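# Hook the card band's slots together into a standing ring

## Task

Join the card band's two slots by hooking one into the other so that both ends end up on the inside of the loop, then leave the ring standing upright by itself.

## Robot and tools

Robot: two arms, left_arm and right_arm, each ending in a five-finger hand. right_arm has a right hand; left_arm has a mirrored left hand. Calibrated bases in the scene frame: left_arm at (-0.016, +0.317, +0.042) m, right_arm at (-0.011, -0.232, +0.018) m, both turned almost not at all about z.

Scene frame: origin at table-top height, halfway between the nominal bases. +z is up, +x points out over the table, and left_arm sits on the +y side. Arm names do not match left or right in the images. Cameras: cam_high, cam_low, cam_far, cam_near, cam_side, each 672x504.

Hand point: a spot fixed to the palm, about 0.05 m in front of it and 0.15 m from the wrist flange toward the fingertips. Its +z runs along straight fingers, +y leaves the palm face, and +x crosses the palm away from the thumb on the right hand (toward the thumb on the left hand). Straight fingers extend 0.06 to 0.07 m past the point and lie 0.06 m behind it along -y. A wrist bracket on the little-finger side can strike things.

One row = 28 numbers, each in [-1, 1], always for both arms: left_arm dx, dy, dz, rx, ry, rz; left hand thumb_turn, thumb_bend, index, middle, ring, little, force_limit, speed; then the same 14 for right_arm. The six pose numbers are an offset, not a pose: they are measured from that arm's Hand target as it stood when the action (or move) began, along that Hand target's own axes. 1.0 equals 0.6 m of travel or 180 degrees; rx, ry, rz form a single rotation vector. Within one action every row counts from the same start, but the next action starts from the new Hand target, so resending an offset moves further. Six zeros re-request the current Hand target. The controller limits each step's orientation command to 40 degrees from the measured one.

Hand numbers are absolute targets. For thumb_turn, -1 places the thumb beside the palm and +1 opposite the fingers; for thumb_bend and the four fingers, -1 is straight and +1 fully curled. force_limit maps -1 to roughly 0 N and +1 to 10 N at the fingertip (15 N for the two thumb motors). speed rises from nearly nothing at -1 to full at +0.48 and stays full up to +1; use -0.94 or lower for a soft grip. A motor moves only when its target changes by at least 0.002. To keep a hand unchanged, resend the eight hand numbers last executed for it; if none were sent yet, send its hand_measured six values plus hand_force_limit and hand_speed. With the thumb opposed, a grip fits objects about 0.035 to 0.065 m thick, handles down to 0.025 m.

Tools:
- execute_actions(actions, cameras): actions is a list of actions; each action is up to 15 rows, one per 1/30 s step, and a short list repeats its final row to fill 15 steps. An empty list returns images. cameras is a list of names, ["all"], or [].
- move(target, speed, blend, blocking, cameras): target is one 28-number row or a list of up to 15 rows; every row is an offset from the same starting Hand targets, not from the prior row. speed is path top speed in m/s, 0.002 to 4.3 (default 0.25), one value or one per target; rotation is capped at twice that in rad/s. blend in metres rounds corners between listed targets (0 means stop at each). blocking=false returns after about 0.5 s while motion continues. A move lasts 0.5 to 10 s and does not avoid obstacles or the other arm.
- wait(seconds 0 to 10, cameras): lets time pass while arms hold.
- stop(cameras): brakes a running move.
- zoom_image(camera, region [x0, y0, x1, y1] pixels, at most 504 on a side): enlarges part of the newest image.
- show_instructions(): shows the reference pages.
- finished_scene(scene=1): ends the scene permanently.

Results: end_effector_position (m) and end_effector_quat_wxyz in the scene frame; Hand target (the last commanded, clipped pose, from which new offsets count); hand_measured, hand_stopped_by (moving, target, force, stalled, fault) and hand_load_n (fingertip load in N, positive when pushed open), all in hand-number order; joint positions, velocities, torques; motor temperatures. The move: line reports done, off_target, moving, held or fault and any limits (paced = clipped, held = steps withheld). Resting 1 to 5 cm below a commanded pose is normal sag, not contact. A lost grip shows as hand_load_n dropping near 0.

Joint ranges (rad): waist -2.880 to 2.880, shoulder 0 to 3.142, elbow 0 to 3.019, wrist pitch -1.693 to 1.571, wrist yaw -1.571 to 1.571, wrist roll -2.094 to 2.094.

Avoid: dropping the band or leaving it off the table (fails the task); releasing it while it moves; fast or hard contact, especially with fixed or heavy objects; arms or hands touching or pinching each other; overloading fingers by pushing, pulling, twisting or swinging loads; paths near an arm's own base (go around). Keep arms from stretching or pressing at unreachable poses: motors warn at 85 °C and drop the arm at 100 °C. To end a press, command the target back beyond the hand point. The ring must remain standing after the robot lets go.

Each tool is called in YAML: its name, and indented under it one key for each argument.

Reference images:

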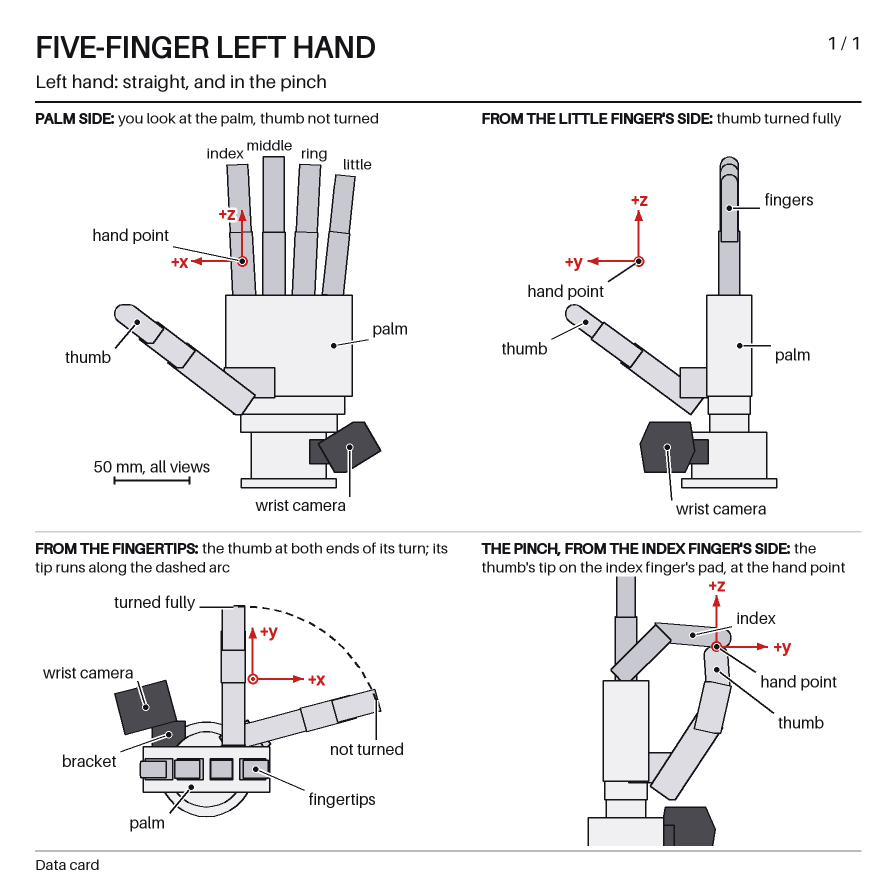

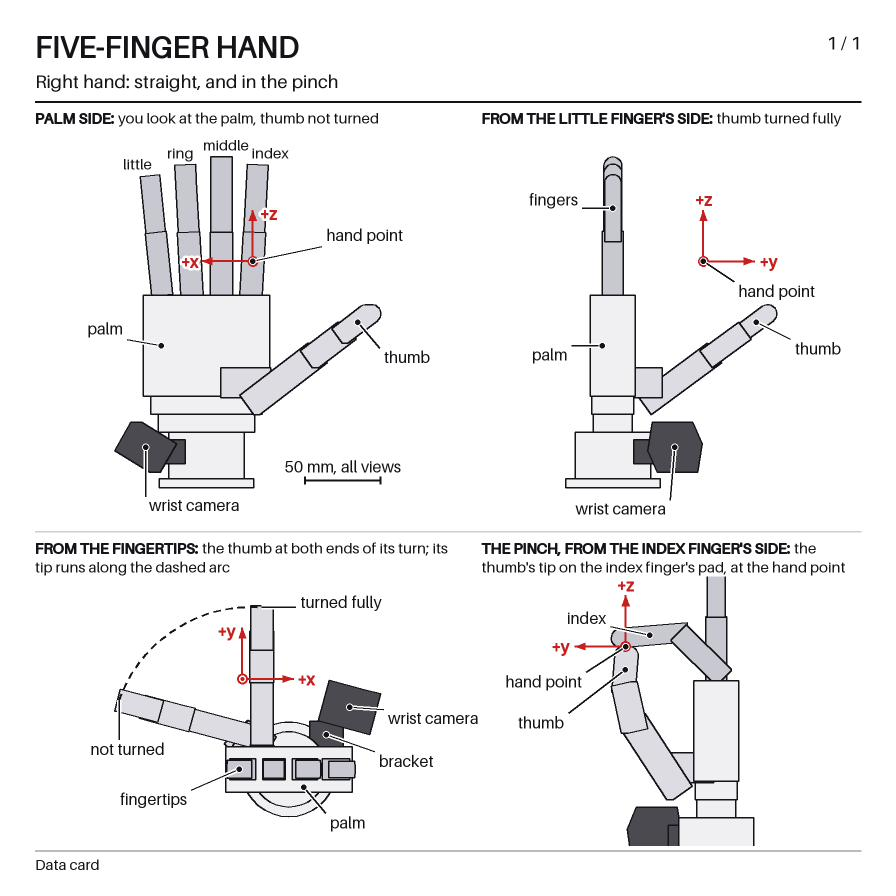

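## Session

execute_actions:
  actions: []

Scene clock: 0.00 s.
left_arm: end_effector_position=(+0.7745, +0.2942, +0.1717) hand_measured=(-1.000, -1.000, -1.000, -1.000, -1.000, -1.000) hand_load_n=(+0.5, +0.0, +0.0, +0.0, +0.0, +0.0) hand_stopped_by=(target, target, target, target, target, target) hand_force_limit=0.00 hand_speed=-0.80 end_effector_quat_wxyz=(+0.543, -0.151, +0.820, +0.100) | right_arm: end_effector_position=(+0.1620, +0.1493, +0.2815) hand_measured=(-1.000, -1.000, -1.000, -1.000, -1.000, -1.000) hand_load_n=(+0.0, +0.0, +0.0, +0.0, +0.0, +0.0) hand_stopped_by=(target, target, target, target, target, target) hand_force_limit=0.00 hand_speed=-0.80 end_effector_quat_wxyz=(-0.328, +0.790, -0.171, -0.490)
Joint positions: left_arm=[-0.218 2.059 1.611 -0.019 -0.52 1.325] | right_arm=[0.716 1.624 1.314 -1.48 -1.253 -0.607]
Joint velocities: within noise
Joint torques (N m): no reading
Motor temperatures (°C): left_arm=[36 37 33 34 33 35] | right_arm=[34 31 33 32 31 36]
Heat: left arm: hottest shoulder 37 °C; right arm: hottest wrist roll 36 °C.
Hand target: left_arm +0.7833, +0.2924, +0.1962; +0.560, -0.155, +0.808, +0.092 | right_arm +0.1662, +0.1527, +0.2842; -0.332, +0.791, -0.167, -0.486

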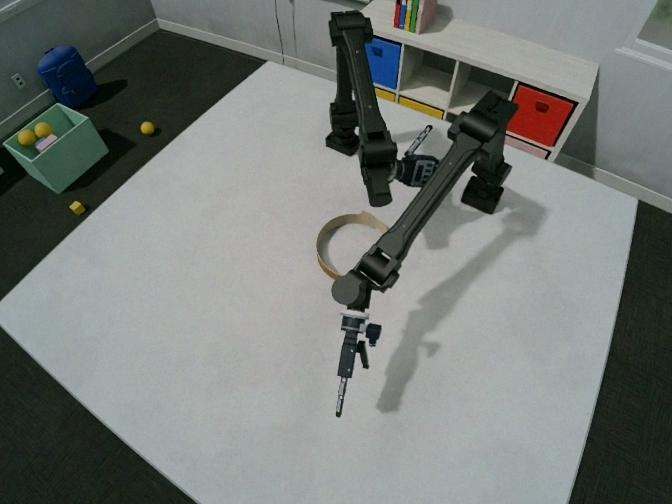

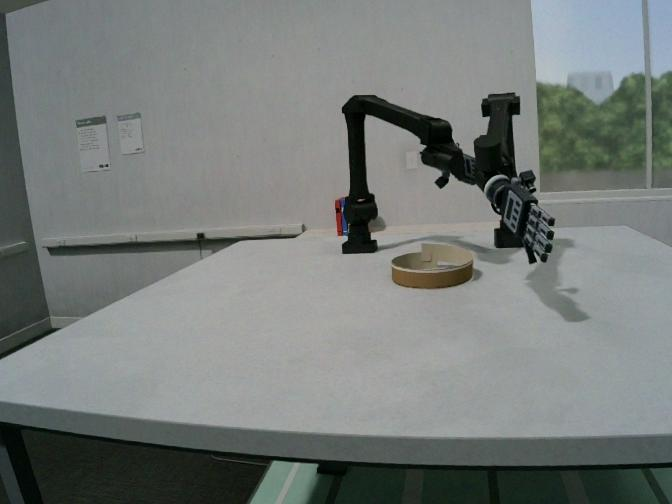

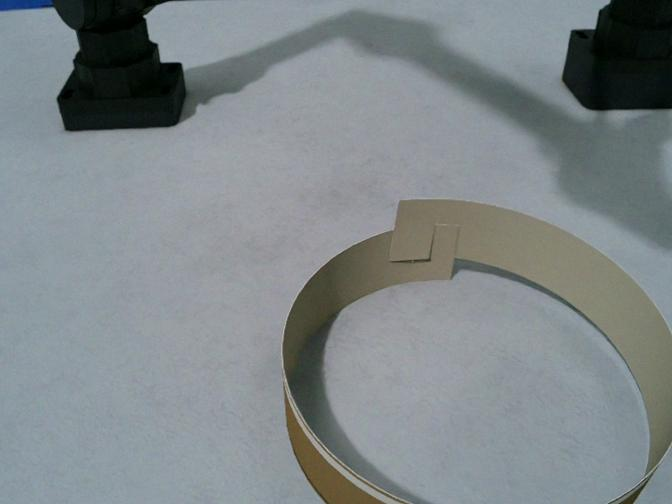

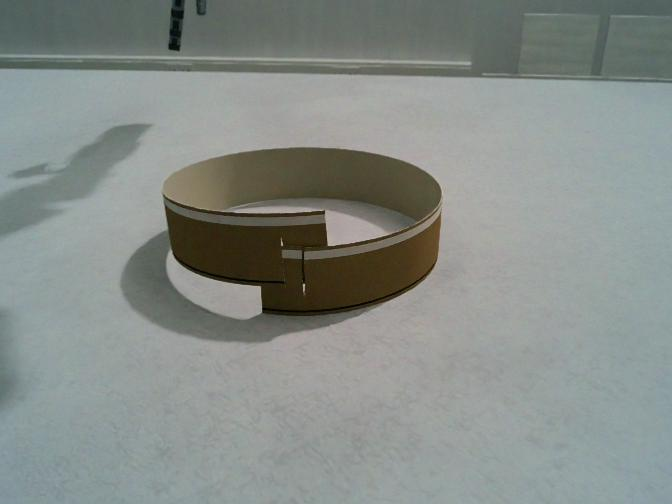

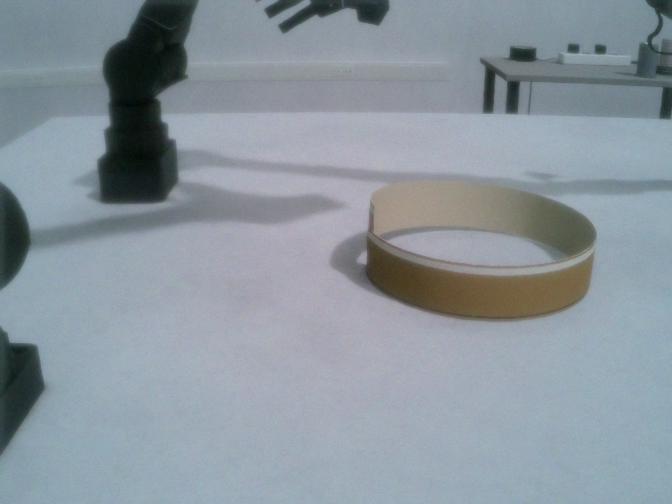

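zoom_image:
  camera: "cam_near"
  region: [200, 180, 400, 330]

zoom_image:
  camera: "cam_far"
  region: [340, 180, 540, 330]

zoom_image:
  camera: "cam_side"
  region: [340, 160, 620, 340]

zoom_image:
  camera: "cam_high"
  region: [300, 190, 420, 300]

zoom_image:
  camera: "cam_low"
  region: [380, 230, 490, 300]

Scaled by 2.520 from the camera's 672x504 image, which has a finer 960x720 frame.

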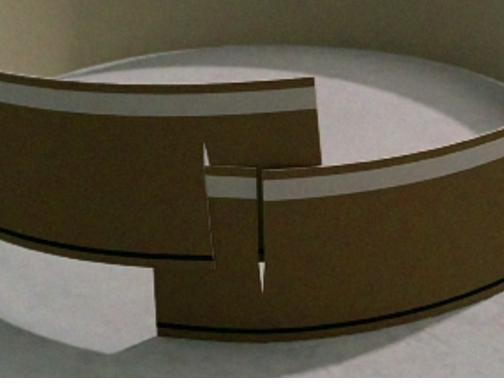

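Scaled by 2.520 from the camera's 672x504 image, which has a finer 960x720 frame.

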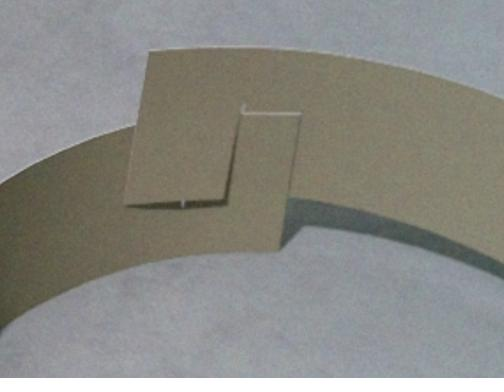

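Scaled by 1.800 from the camera's 672x504 image, which has a finer 960x720 frame.

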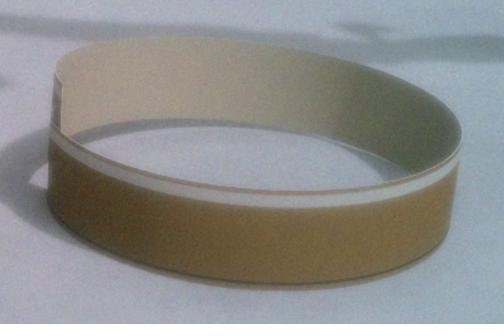

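Scaled by 4.200 from the camera's 672x504 image, which has a finer 960x720 frame.

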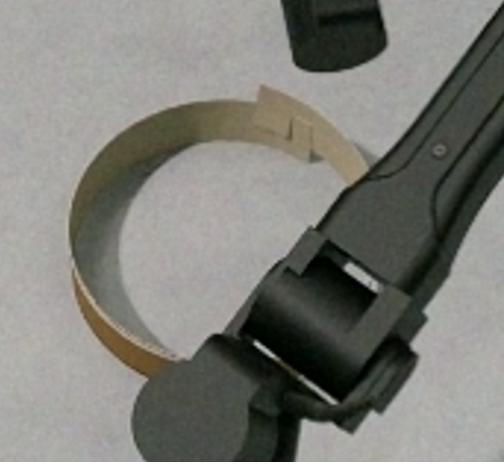

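Scaled by 4.582 from the camera's 672x504 image, which has a finer 960x720 frame.

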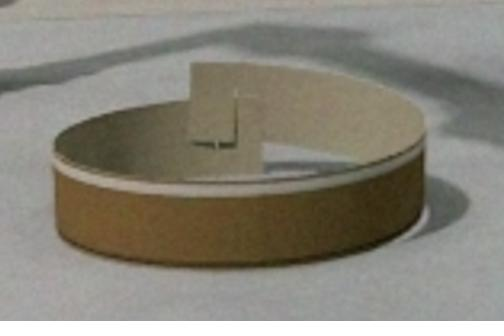

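move:
  target: [-0.009,0.36,-0.49,0.174,0,-0.46,-1,-1,-1,-1,-1,-1,0,-0.8,0,0,0,0,0,0,-1,-1,-1,-1,-1,-1,0,-0.8]
  speed: 0.2
  cameras: ["all"]

Scene clock: 99.63 s.
left_arm: end_effector_position=(+0.4510, +0.3972, +0.2852) hand_measured=(-1.000, -1.000, -1.000, -1.000, -1.000, -1.000) hand_load_n=(-0.5, +0.0, +0.0, +0.0, +0.0, +0.0) hand_stopped_by=(target, target, target, target, target, target) hand_force_limit=0.00 hand_speed=-0.80 end_effector_quat_wxyz=(+0.488, -0.510, +0.510, -0.492) | right_arm: end_effector_position=(+0.1620, +0.1493, +0.2815) hand_measured=(-1.000, -1.000, -1.000, -1.000, -1.000, -1.000) hand_load_n=(+0.0, +0.0, +0.0, +0.0, +0.0, +0.0) hand_stopped_by=(target, target, target, target, target, target) hand_force_limit=0.00 hand_speed=-0.80 end_effector_quat_wxyz=(-0.328, +0.790, -0.171, -0.490)
Joint positions: left_arm=[0.378 1.026 0.549 0.434 0.393 0.012] | right_arm=[0.716 1.624 1.314 -1.48 -1.253 -0.607]
Joint torques (N m): left_arm=[1.26 -7.47 9.24 2 0.21 0.03] | right_arm=[0.79 -16.09 10.97 0.14 -0.75 0.11]
Motor temperatures (°C): left_arm=[36 40 40 33 32 34] | right_arm=[34 34 39 32 32 35]
Heat: left arm: hottest shoulder 40 °C; right arm: hottest elbow 39 °C.
Hand target: left_arm +0.4505, +0.4000, +0.3003; +0.500, -0.501, +0.500, -0.499 | right_arm +0.1662, +0.1527, +0.2842; -0.332, +0.791, -0.167, -0.486
Off the commanded pose: left_arm 0.015 m, 2 deg | right_arm 0.006 m, 1 deg.
move: off_target (left_arm)

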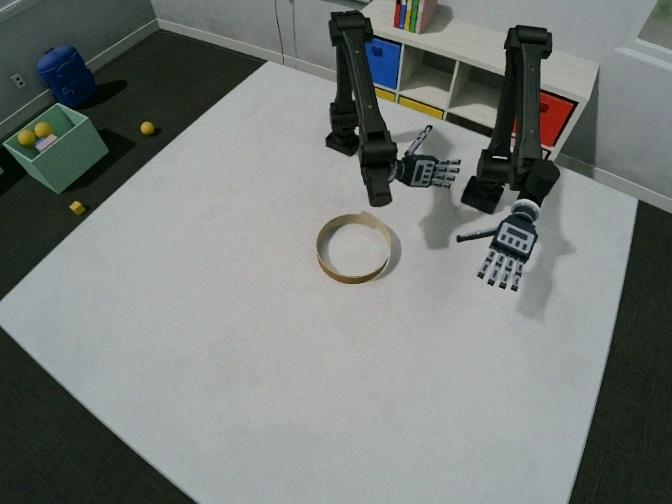

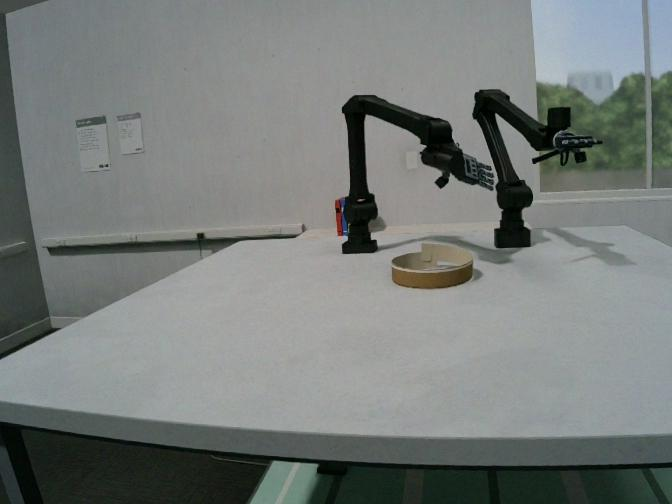

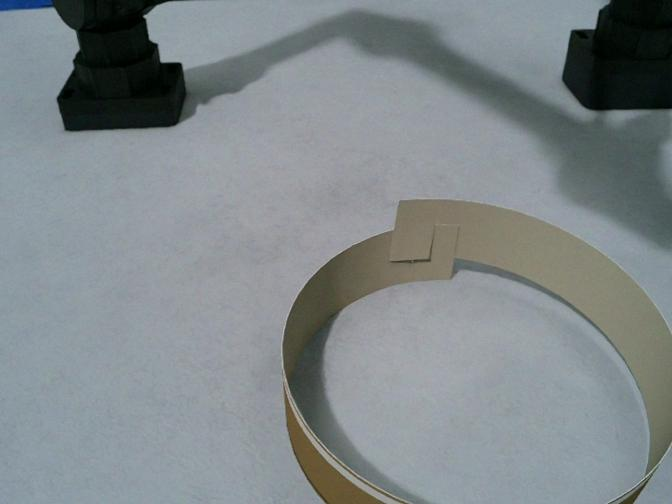

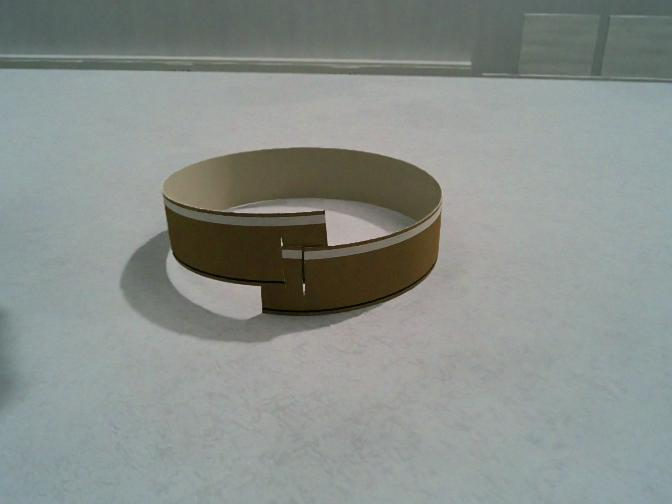

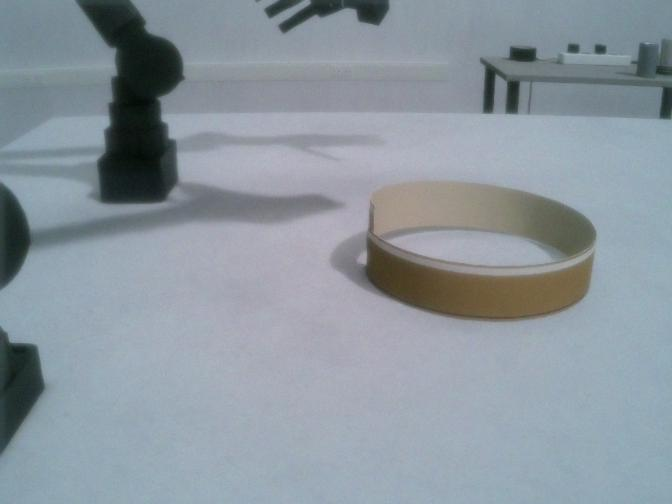

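move:
  target: [0,0,0,0,0,0,-1,-1,-1,-1,-1,-1,0,-0.8,0.126,0.187,-0.670,0.447,0.580,-0.078,-1,-1,-1,-1,-1,-1,0,-0.8]
  speed: 0.2
  cameras: ["cam_high", "cam_low", "cam_side"]

Scene clock: 134.13 s.
left_arm: end_effector_position=(+0.4510, +0.3972, +0.2852) hand_measured=(-1.000, -1.000, -1.000, -1.000, -1.000, -1.000) hand_load_n=(-0.5, +0.0, +0.0, +0.0, +0.0, +0.0) hand_stopped_by=(target, target, target, target, target, target) hand_force_limit=0.00 hand_speed=-0.80 end_effector_quat_wxyz=(+0.488, -0.510, +0.510, -0.492) | right_arm: end_effector_position=(+0.3989, -0.1958, +0.3087) hand_measured=(-1.000, -1.000, -1.000, -1.000, -1.000, -1.000) hand_load_n=(+0.0, +0.0, +0.0, +0.0, +0.0, +0.0) hand_stopped_by=(target, target, target, target, target, target) hand_force_limit=0.00 hand_speed=-0.80 end_effector_quat_wxyz=(+0.504, -0.503, +0.495, -0.499)
Joint positions: left_arm=[0.378 1.026 0.549 0.434 0.393 0.011] | right_arm=[0.033 0.665 0.485 0.185 0.001 -0.003]
Joint torques (N m): left_arm=[1.26 -7.41 9.25 2 0.2 0.02] | right_arm=[-0.09 -0.79 10.7 3.26 0.22 0.12]
Heat: left arm: hottest shoulder 39 °C; right arm: hottest elbow 40 °C.
Hand target: left_arm +0.4505, +0.4000, +0.3003; +0.500, -0.501, +0.500, -0.499 | right_arm +0.4008, -0.2003, +0.3004; +0.500, -0.501, +0.500, -0.500
Off the commanded pose: left_arm 0.015 m, 2 deg | right_arm 0.010 m, 1 deg.
move: off_target (left_arm)
Images, in order (width x height): cam_high 672x504, cam_low 672x504, cam_side 672x504.

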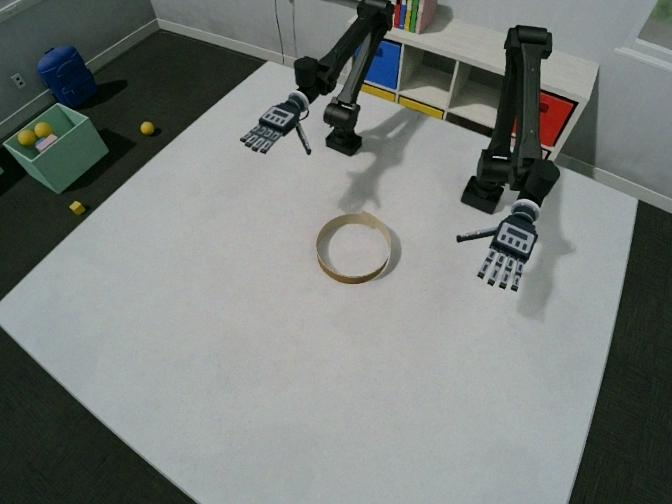

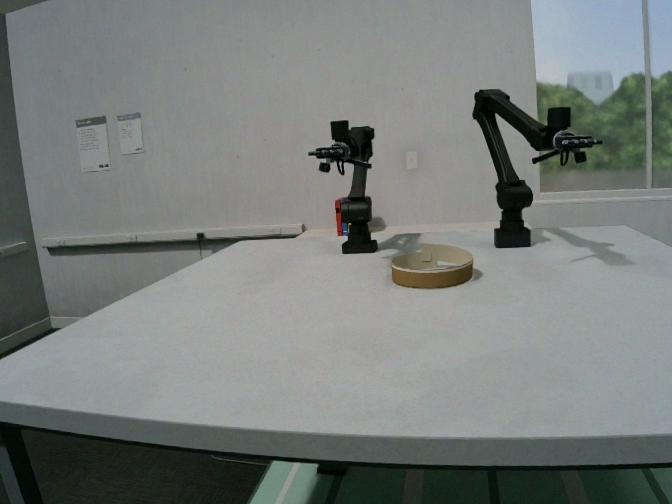

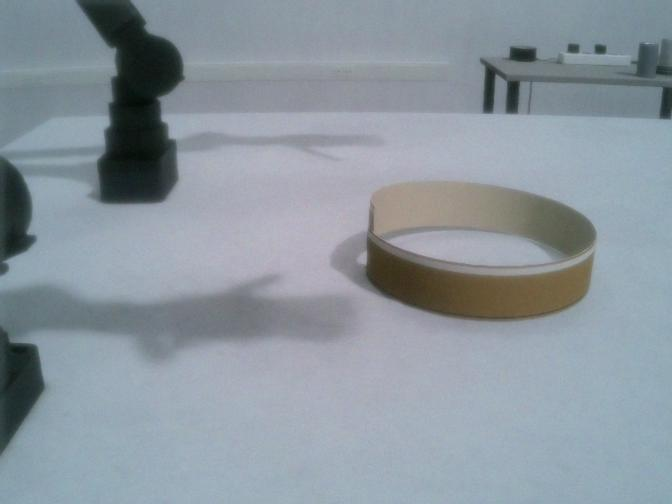

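move:
  target: [0,0,0,0,0,0,-1,-1,-1,-1,-1,-1,0,-0.8,-0.417,0.25,-0.227,-0.333,0,0,-1,-1,-1,-1,-1,-1,0,-0.8]
  speed: 0.2
  cameras: ["all"]

Scene clock: 153.27 s.
left_arm: end_effector_position=(+0.4510, +0.3972, +0.2852) hand_measured=(-1.000, -1.000, -1.000, -1.000, -1.000, -1.000) hand_load_n=(-0.5, +0.5, +0.0, +0.0, +0.0, -0.5) hand_stopped_by=(target, target, target, target, target, target) hand_force_limit=0.00 hand_speed=-0.80 end_effector_quat_wxyz=(+0.488, -0.510, +0.510, -0.492) | right_arm: end_effector_position=(+0.2545, +0.0310, +0.1329) hand_measured=(-1.000, -1.000, -1.000, -1.000, -1.000, -1.000) hand_load_n=(+0.0, +0.0, +0.0, +0.0, +0.0, +0.0) hand_stopped_by=(target, target, target, target, target, target) hand_force_limit=0.00 hand_speed=-0.80 end_effector_quat_wxyz=(-0.167, +0.687, -0.682, +0.186)
Joint positions: left_arm=[0.378 1.026 0.549 0.434 0.393 0.011] | right_arm=[0.835 1.178 0.853 -0.902 0.379 0.743]
Joint torques (N m): left_arm=[1.38 -7.53 9.26 2.02 0.2 0.01] | right_arm=[2.02 -7.47 15.2 0.75 0.36 0.21]
Heat: left arm: hottest shoulder 39 °C; right arm: hottest elbow 39 °C.
Hand target: left_arm +0.4505, +0.4000, +0.3003; +0.500, -0.501, +0.500, -0.499 | right_arm +0.2640, +0.0496, +0.1504; -0.183, +0.684, -0.683, +0.183
Off the commanded pose: left_arm 0.015 m, 2 deg | right_arm 0.027 m, 2 deg.
move: off_target (left_arm, right_arm)

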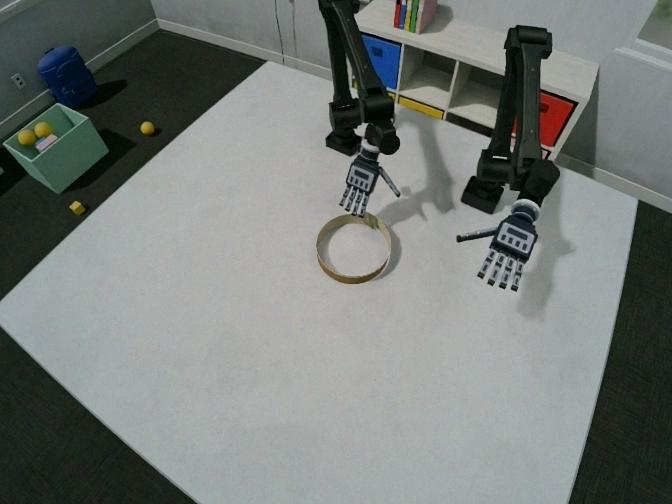

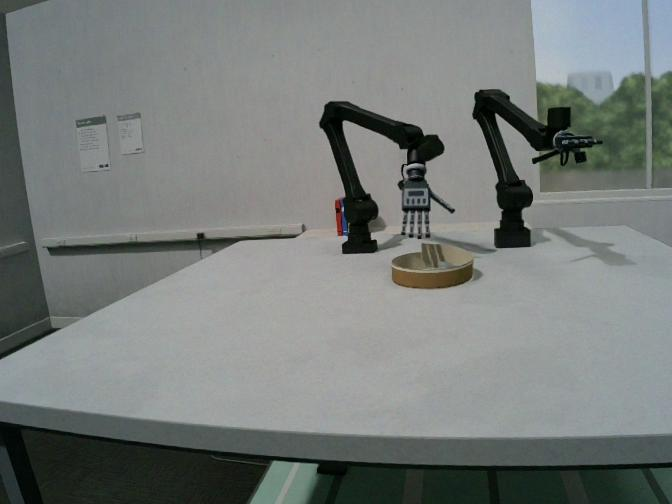

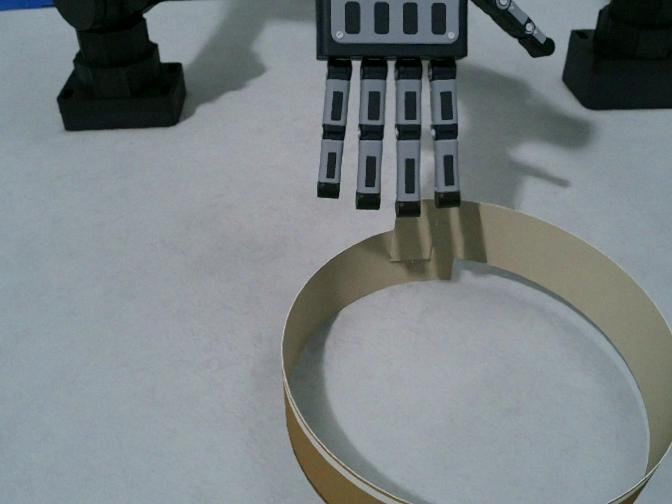

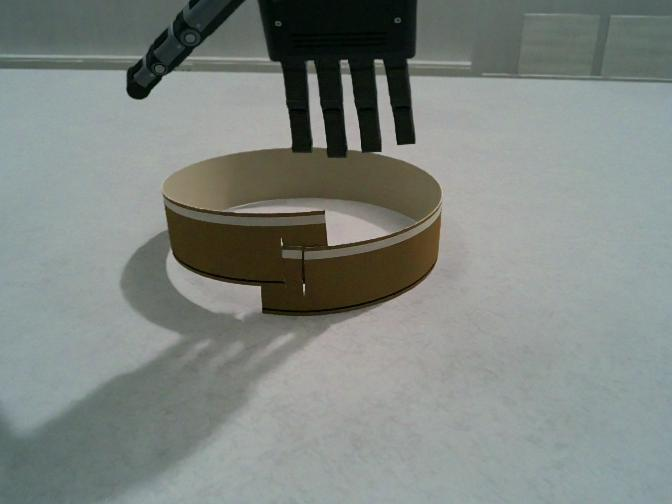

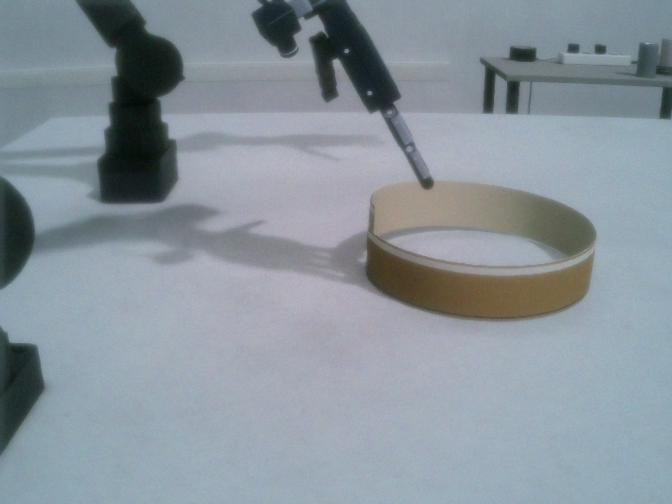

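move:
  target: [0,0,0,0,0,0,-1,-1,-1,-1,-1,-1,0,-0.8,-0.065,-0.075,0.14,0,0,0,-1,-1,-1,-1,-1,-1,0,-0.8]
  speed: 0.15
  cameras: ["all"]

Scene clock: 183.40 s.
left_arm: end_effector_position=(+0.4510, +0.3972, +0.2852) hand_measured=(-1.000, -1.000, -1.000, -1.000, -1.000, -1.000) hand_load_n=(-0.5, +0.0, +0.0, +0.0, +0.0, +0.0) hand_stopped_by=(target, target, target, target, target, target) hand_force_limit=0.00 hand_speed=-0.80 end_effector_quat_wxyz=(+0.488, -0.510, +0.510, -0.492) | right_arm: end_effector_position=(+0.3223, +0.0751, +0.0874) hand_measured=(-1.000, -1.000, -1.000, -1.000, -1.000, -1.000) hand_load_n=(+0.0, +0.0, +0.0, -0.5, +0.0, +0.0) hand_stopped_by=(target, target, target, target, target, target) hand_force_limit=0.00 hand_speed=-0.80 end_effector_quat_wxyz=(-0.164, +0.689, -0.683, +0.182)
Joint positions: left_arm=[0.378 1.026 0.549 0.434 0.393 0.011] | right_arm=[0.783 1.446 0.968 -0.738 0.351 0.692]
Joint torques (N m): left_arm=[1.32 -7.47 9.25 2.02 0.2 0.02] | right_arm=[0.03 -11.58 14.34 1.83 0.32 -0.09]
Motor temperatures (°C): left_arm=[36 38 37 33 32 33] | right_arm=[34 32 45 31 31 34]
Heat: left arm: hottest shoulder 38 °C; right arm: hottest elbow 45 °C.
Hand target: left_arm +0.4505, +0.4000, +0.3003; +0.500, -0.501, +0.500, -0.499 | right_arm +0.3449, +0.0887, +0.1001; -0.183, +0.683, -0.683, +0.183
Off the commanded pose: left_arm 0.015 m, 2 deg | right_arm 0.029 m, 2 deg.
move: off_target (left_arm, right_arm)

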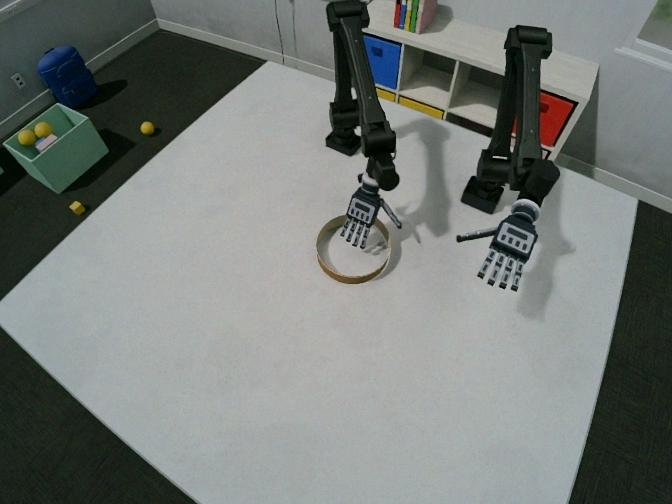

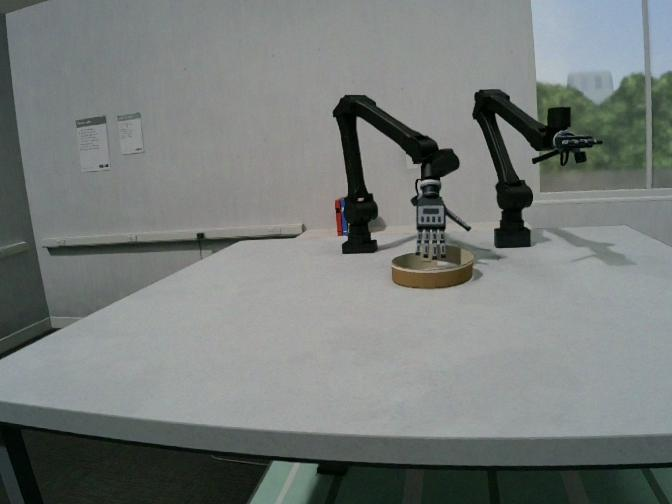

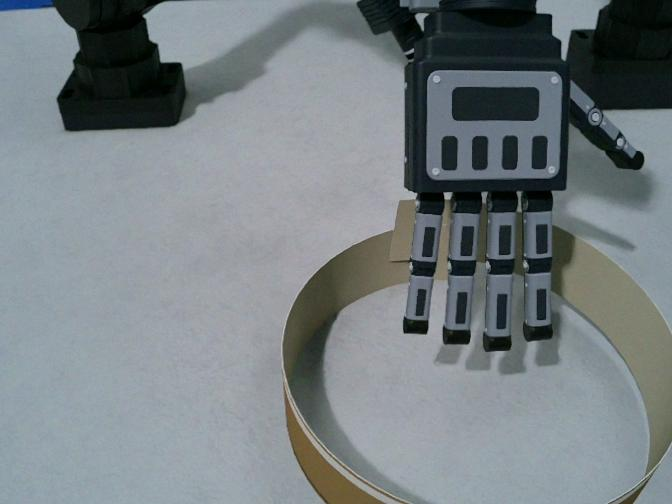

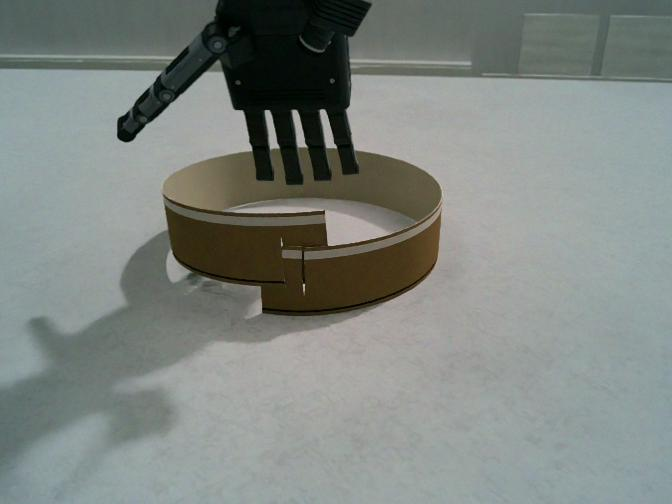

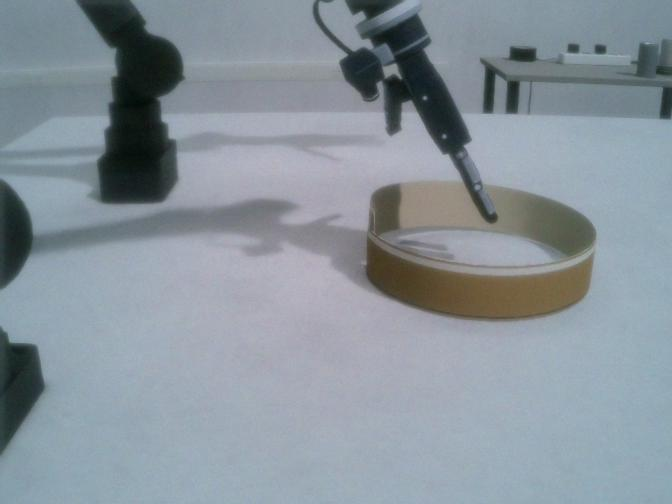

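move:
  target: [0,0,0,0,0,0,-1,-1,-1,-1,-1,-1,0,-0.8,0,-0.0225,0.061,0,0,0,-1,-1,-1,-1,-1,-1,0,-0.8]
  speed: 0.1
  cameras: ["cam_far", "cam_side"]

Scene clock: 191.23 s.
left_arm: end_effector_position=(+0.4510, +0.3972, +0.2852) hand_measured=(-1.000, -1.000, -1.000, -1.000, -1.000, -1.000) hand_load_n=(+0.0, +0.0, +0.0, +0.0, +0.0, +0.0) hand_stopped_by=(target, target, target, target, target, target) hand_force_limit=0.00 hand_speed=-0.80 end_effector_quat_wxyz=(+0.488, -0.510, +0.510, -0.492) | right_arm: end_effector_position=(+0.3521, +0.0765, +0.0644) hand_measured=(-1.000, -1.000, -1.000, -1.000, -1.000, -1.000) hand_load_n=(+0.0, +0.0, +0.0, +0.0, +0.0, +0.0) hand_stopped_by=(target, target, target, target, target, target) hand_force_limit=0.00 hand_speed=-0.80 end_effector_quat_wxyz=(-0.165, +0.688, -0.683, +0.181)
Joint positions: left_arm=[0.378 1.026 0.549 0.434 0.393 0.011] | right_arm=[0.736 1.531 0.992 -0.659 0.333 0.647]
Joint torques (N m): left_arm=[1.32 -7.41 9.25 2.03 0.2 0.02] | right_arm=[-0.09 -12.92 13.87 1.85 0.29 -0.08]
Heat: left arm: hottest shoulder 38 °C; right arm: hottest elbow 44 °C.
Hand target: left_arm +0.4505, +0.4000, +0.3003; +0.500, -0.501, +0.500, -0.499 | right_arm +0.3749, +0.0888, +0.0751; -0.183, +0.683, -0.683, +0.183
Off the commanded pose: left_arm 0.015 m, 2 deg | right_arm 0.028 m, 2 deg.
move: off_target (left_arm, right_arm)
Images, in order (width x height): cam_far 672x504, cam_side 672x504.

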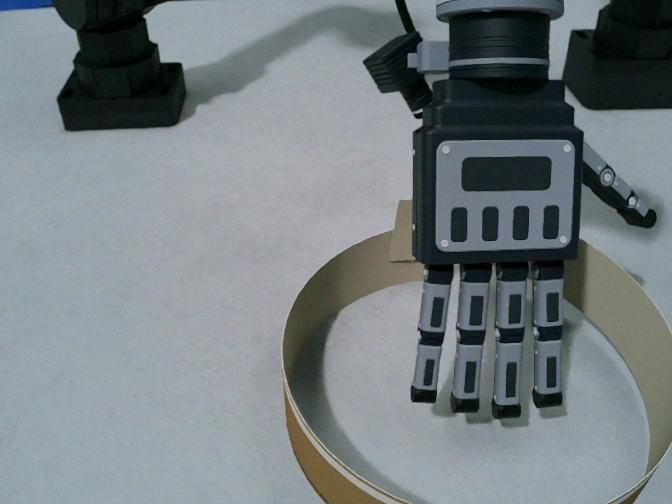

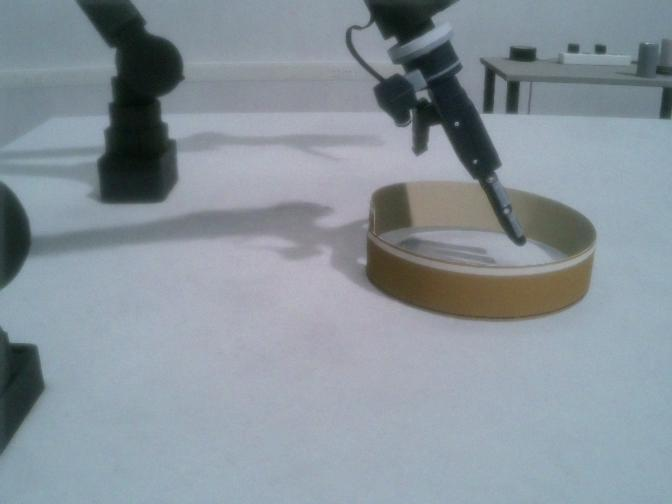

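move:
  target: [0,0,0,0,0,0,-1,-1,-1,-1,-1,-1,0,-0.8,0,-0.119,0.061,0,0,0,-1,-1,-1,-1,-1,-1,0,-0.8]
  speed: 0.08
  cameras: ["cam_far", "cam_near", "cam_side"]

Scene clock: 199.77 s.
left_arm: end_effector_position=(+0.4510, +0.3972, +0.2852) hand_measured=(-1.000, -1.000, -1.000, -1.000, -1.000, -1.000) hand_load_n=(-0.5, +0.0, +0.0, +0.0, +0.0, +0.0) hand_stopped_by=(target, target, target, target, target, target) hand_force_limit=0.00 hand_speed=-0.80 end_effector_quat_wxyz=(+0.488, -0.510, +0.510, -0.492) | right_arm: end_effector_position=(+0.4342, +0.0819, +0.0725) hand_measured=(-1.000, -1.000, -1.000, -1.000, -1.000, -1.000) hand_load_n=(-0.5, +0.0, +0.0, +0.0, +0.0, +0.0) hand_stopped_by=(target, target, target, target, target, target) hand_force_limit=0.00 hand_speed=-0.80 end_effector_quat_wxyz=(-0.175, +0.685, -0.684, +0.180)
Joint positions: left_arm=[0.378 1.026 0.549 0.434 0.393 0.011] | right_arm=[0.634 1.668 1.178 -0.659 0.29 0.55]
Joint torques (N m): left_arm=[1.32 -7.47 9.22 2 0.2 0.02] | right_arm=[-0.09 -15.38 14.43 1.25 0.27 -0.03]
Heat: left arm: hottest shoulder 38 °C; right arm: hottest elbow 44 °C.
Hand target: left_arm +0.4505, +0.4000, +0.3003; +0.500, -0.501, +0.500, -0.499 | right_arm +0.4550, +0.0888, +0.0791; -0.183, +0.683, -0.683, +0.183
Off the commanded pose: left_arm 0.015 m, 2 deg | right_arm 0.023 m, 1 deg.
move: off_target (left_arm, right_arm)
Images, in order (width x height): cam_far 672x504, cam_near 672x504, cam_side 672x504.

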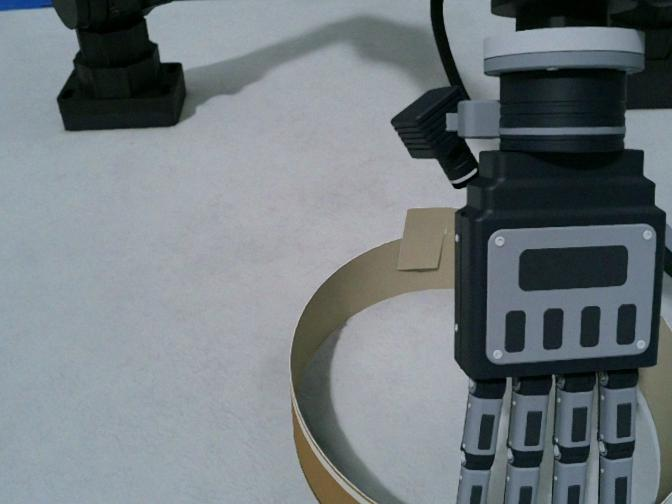

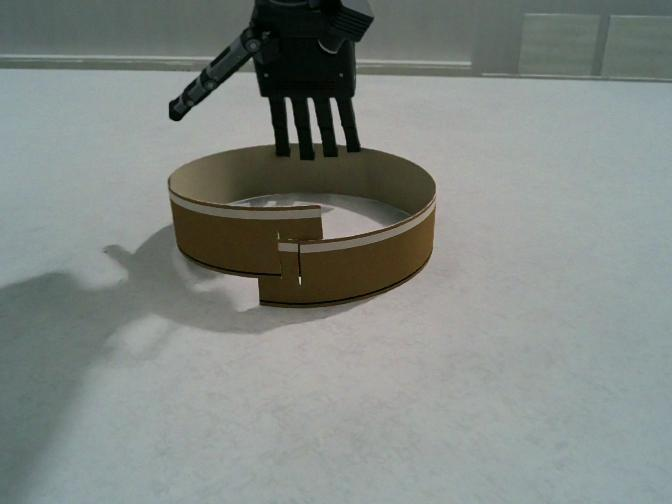

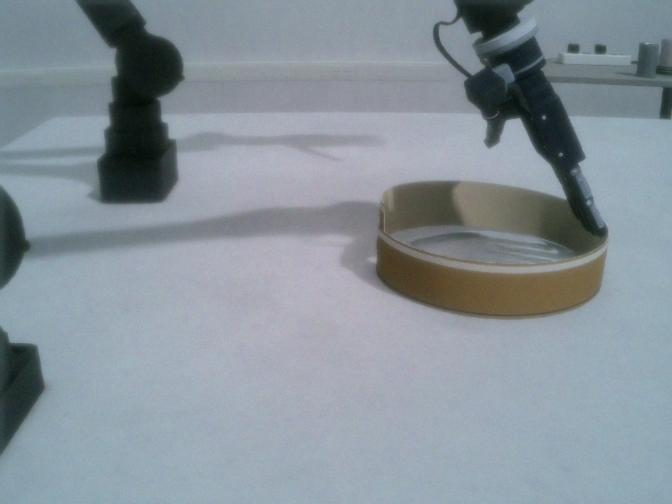

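move:
  target: [0,0,0,0,0,0,-1,-1,-1,-1,-1,-1,0,-0.8,0.008,-0.143,0.086,0,0,0,-1,-1,-1,-1,-1,-1,0,-0.8]
  speed: 0.08
  cameras: ["all"]

Scene clock: 206.27 s.
left_arm: end_effector_position=(+0.4510, +0.3972, +0.2852) hand_measured=(-1.000, -1.000, -1.000, -1.000, -1.000, -1.000) hand_load_n=(-0.5, +0.0, +0.0, +0.0, +0.0, +0.0) hand_stopped_by=(target, target, target, target, target, target) hand_force_limit=0.00 hand_speed=-0.80 end_effector_quat_wxyz=(+0.488, -0.510, +0.510, -0.492) | right_arm: end_effector_position=(+0.5360, +0.0817, +0.0748) hand_measured=(-1.000, -1.000, -1.000, -1.000, -1.000, -1.000) hand_load_n=(+0.0, +0.0, +0.0, +0.0, +0.0, +0.0) hand_stopped_by=(target, target, target, target, target, target) hand_force_limit=0.00 hand_speed=-0.80 end_effector_quat_wxyz=(-0.180, +0.684, -0.684, +0.181)
Joint positions: left_arm=[0.378 1.026 0.549 0.434 0.393 0.011] | right_arm=[0.531 1.859 1.448 -0.702 0.245 0.455]
Joint torques (N m): left_arm=[1.32 -7.41 9.22 2.02 0.19 0.01] | right_arm=[0.15 -19.55 14.86 0.99 0.23 -0.05]
Heat: left arm: hottest shoulder 38 °C; right arm: hottest elbow 45 °C.
Hand target: left_arm +0.4505, +0.4000, +0.3003; +0.500, -0.501, +0.500, -0.499 | right_arm +0.5551, +0.0840, +0.0770; -0.183, +0.684, -0.683, +0.183
Off the commanded pose: left_arm 0.015 m, 2 deg | right_arm 0.019 m, 0 deg.
move: off_target (left_arm, right_arm)

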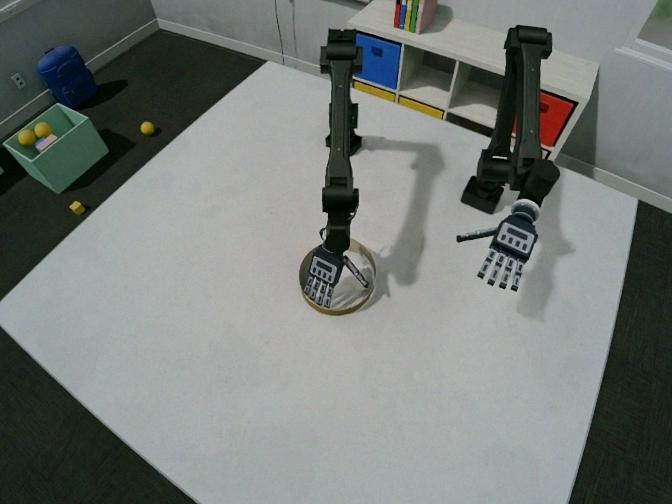

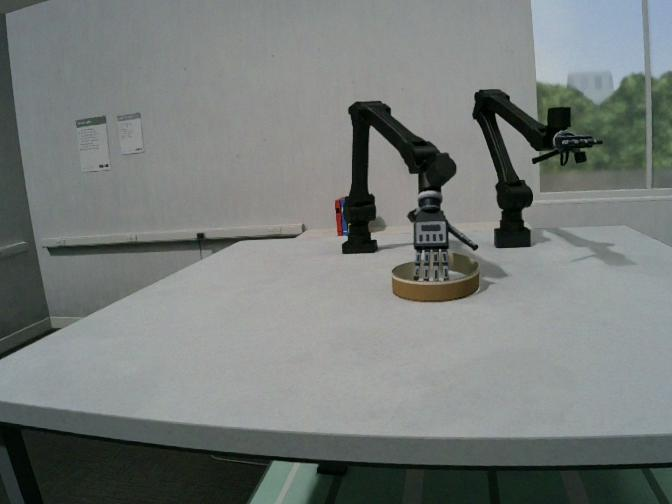

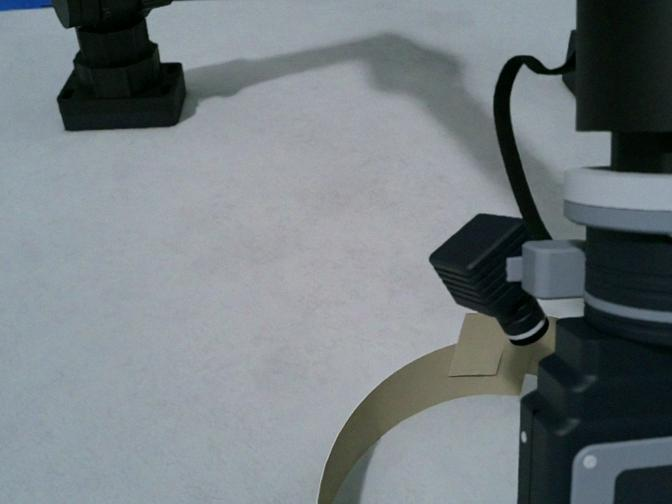

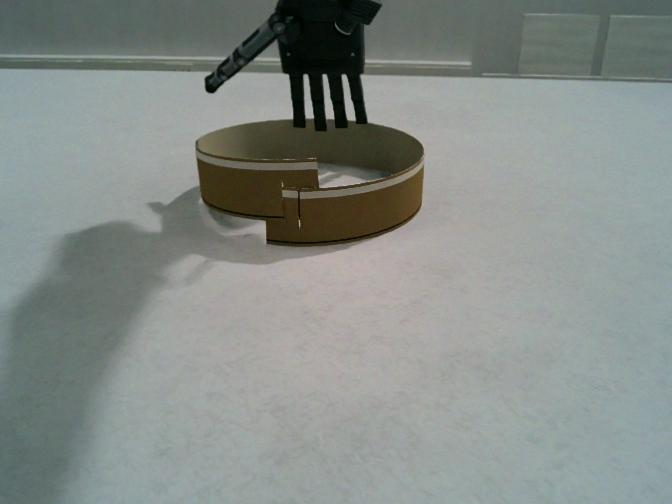

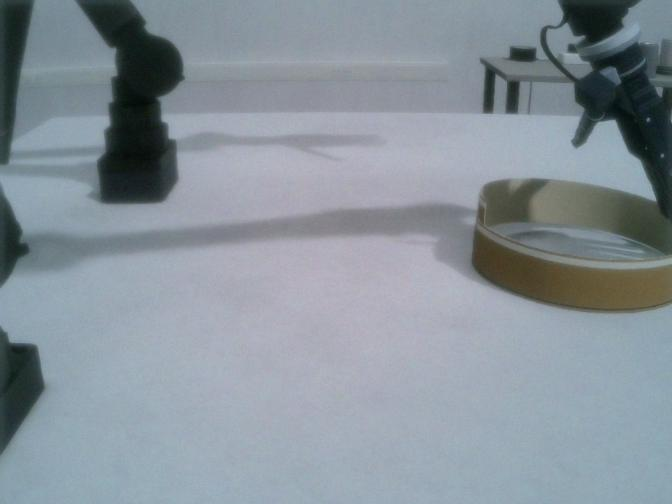

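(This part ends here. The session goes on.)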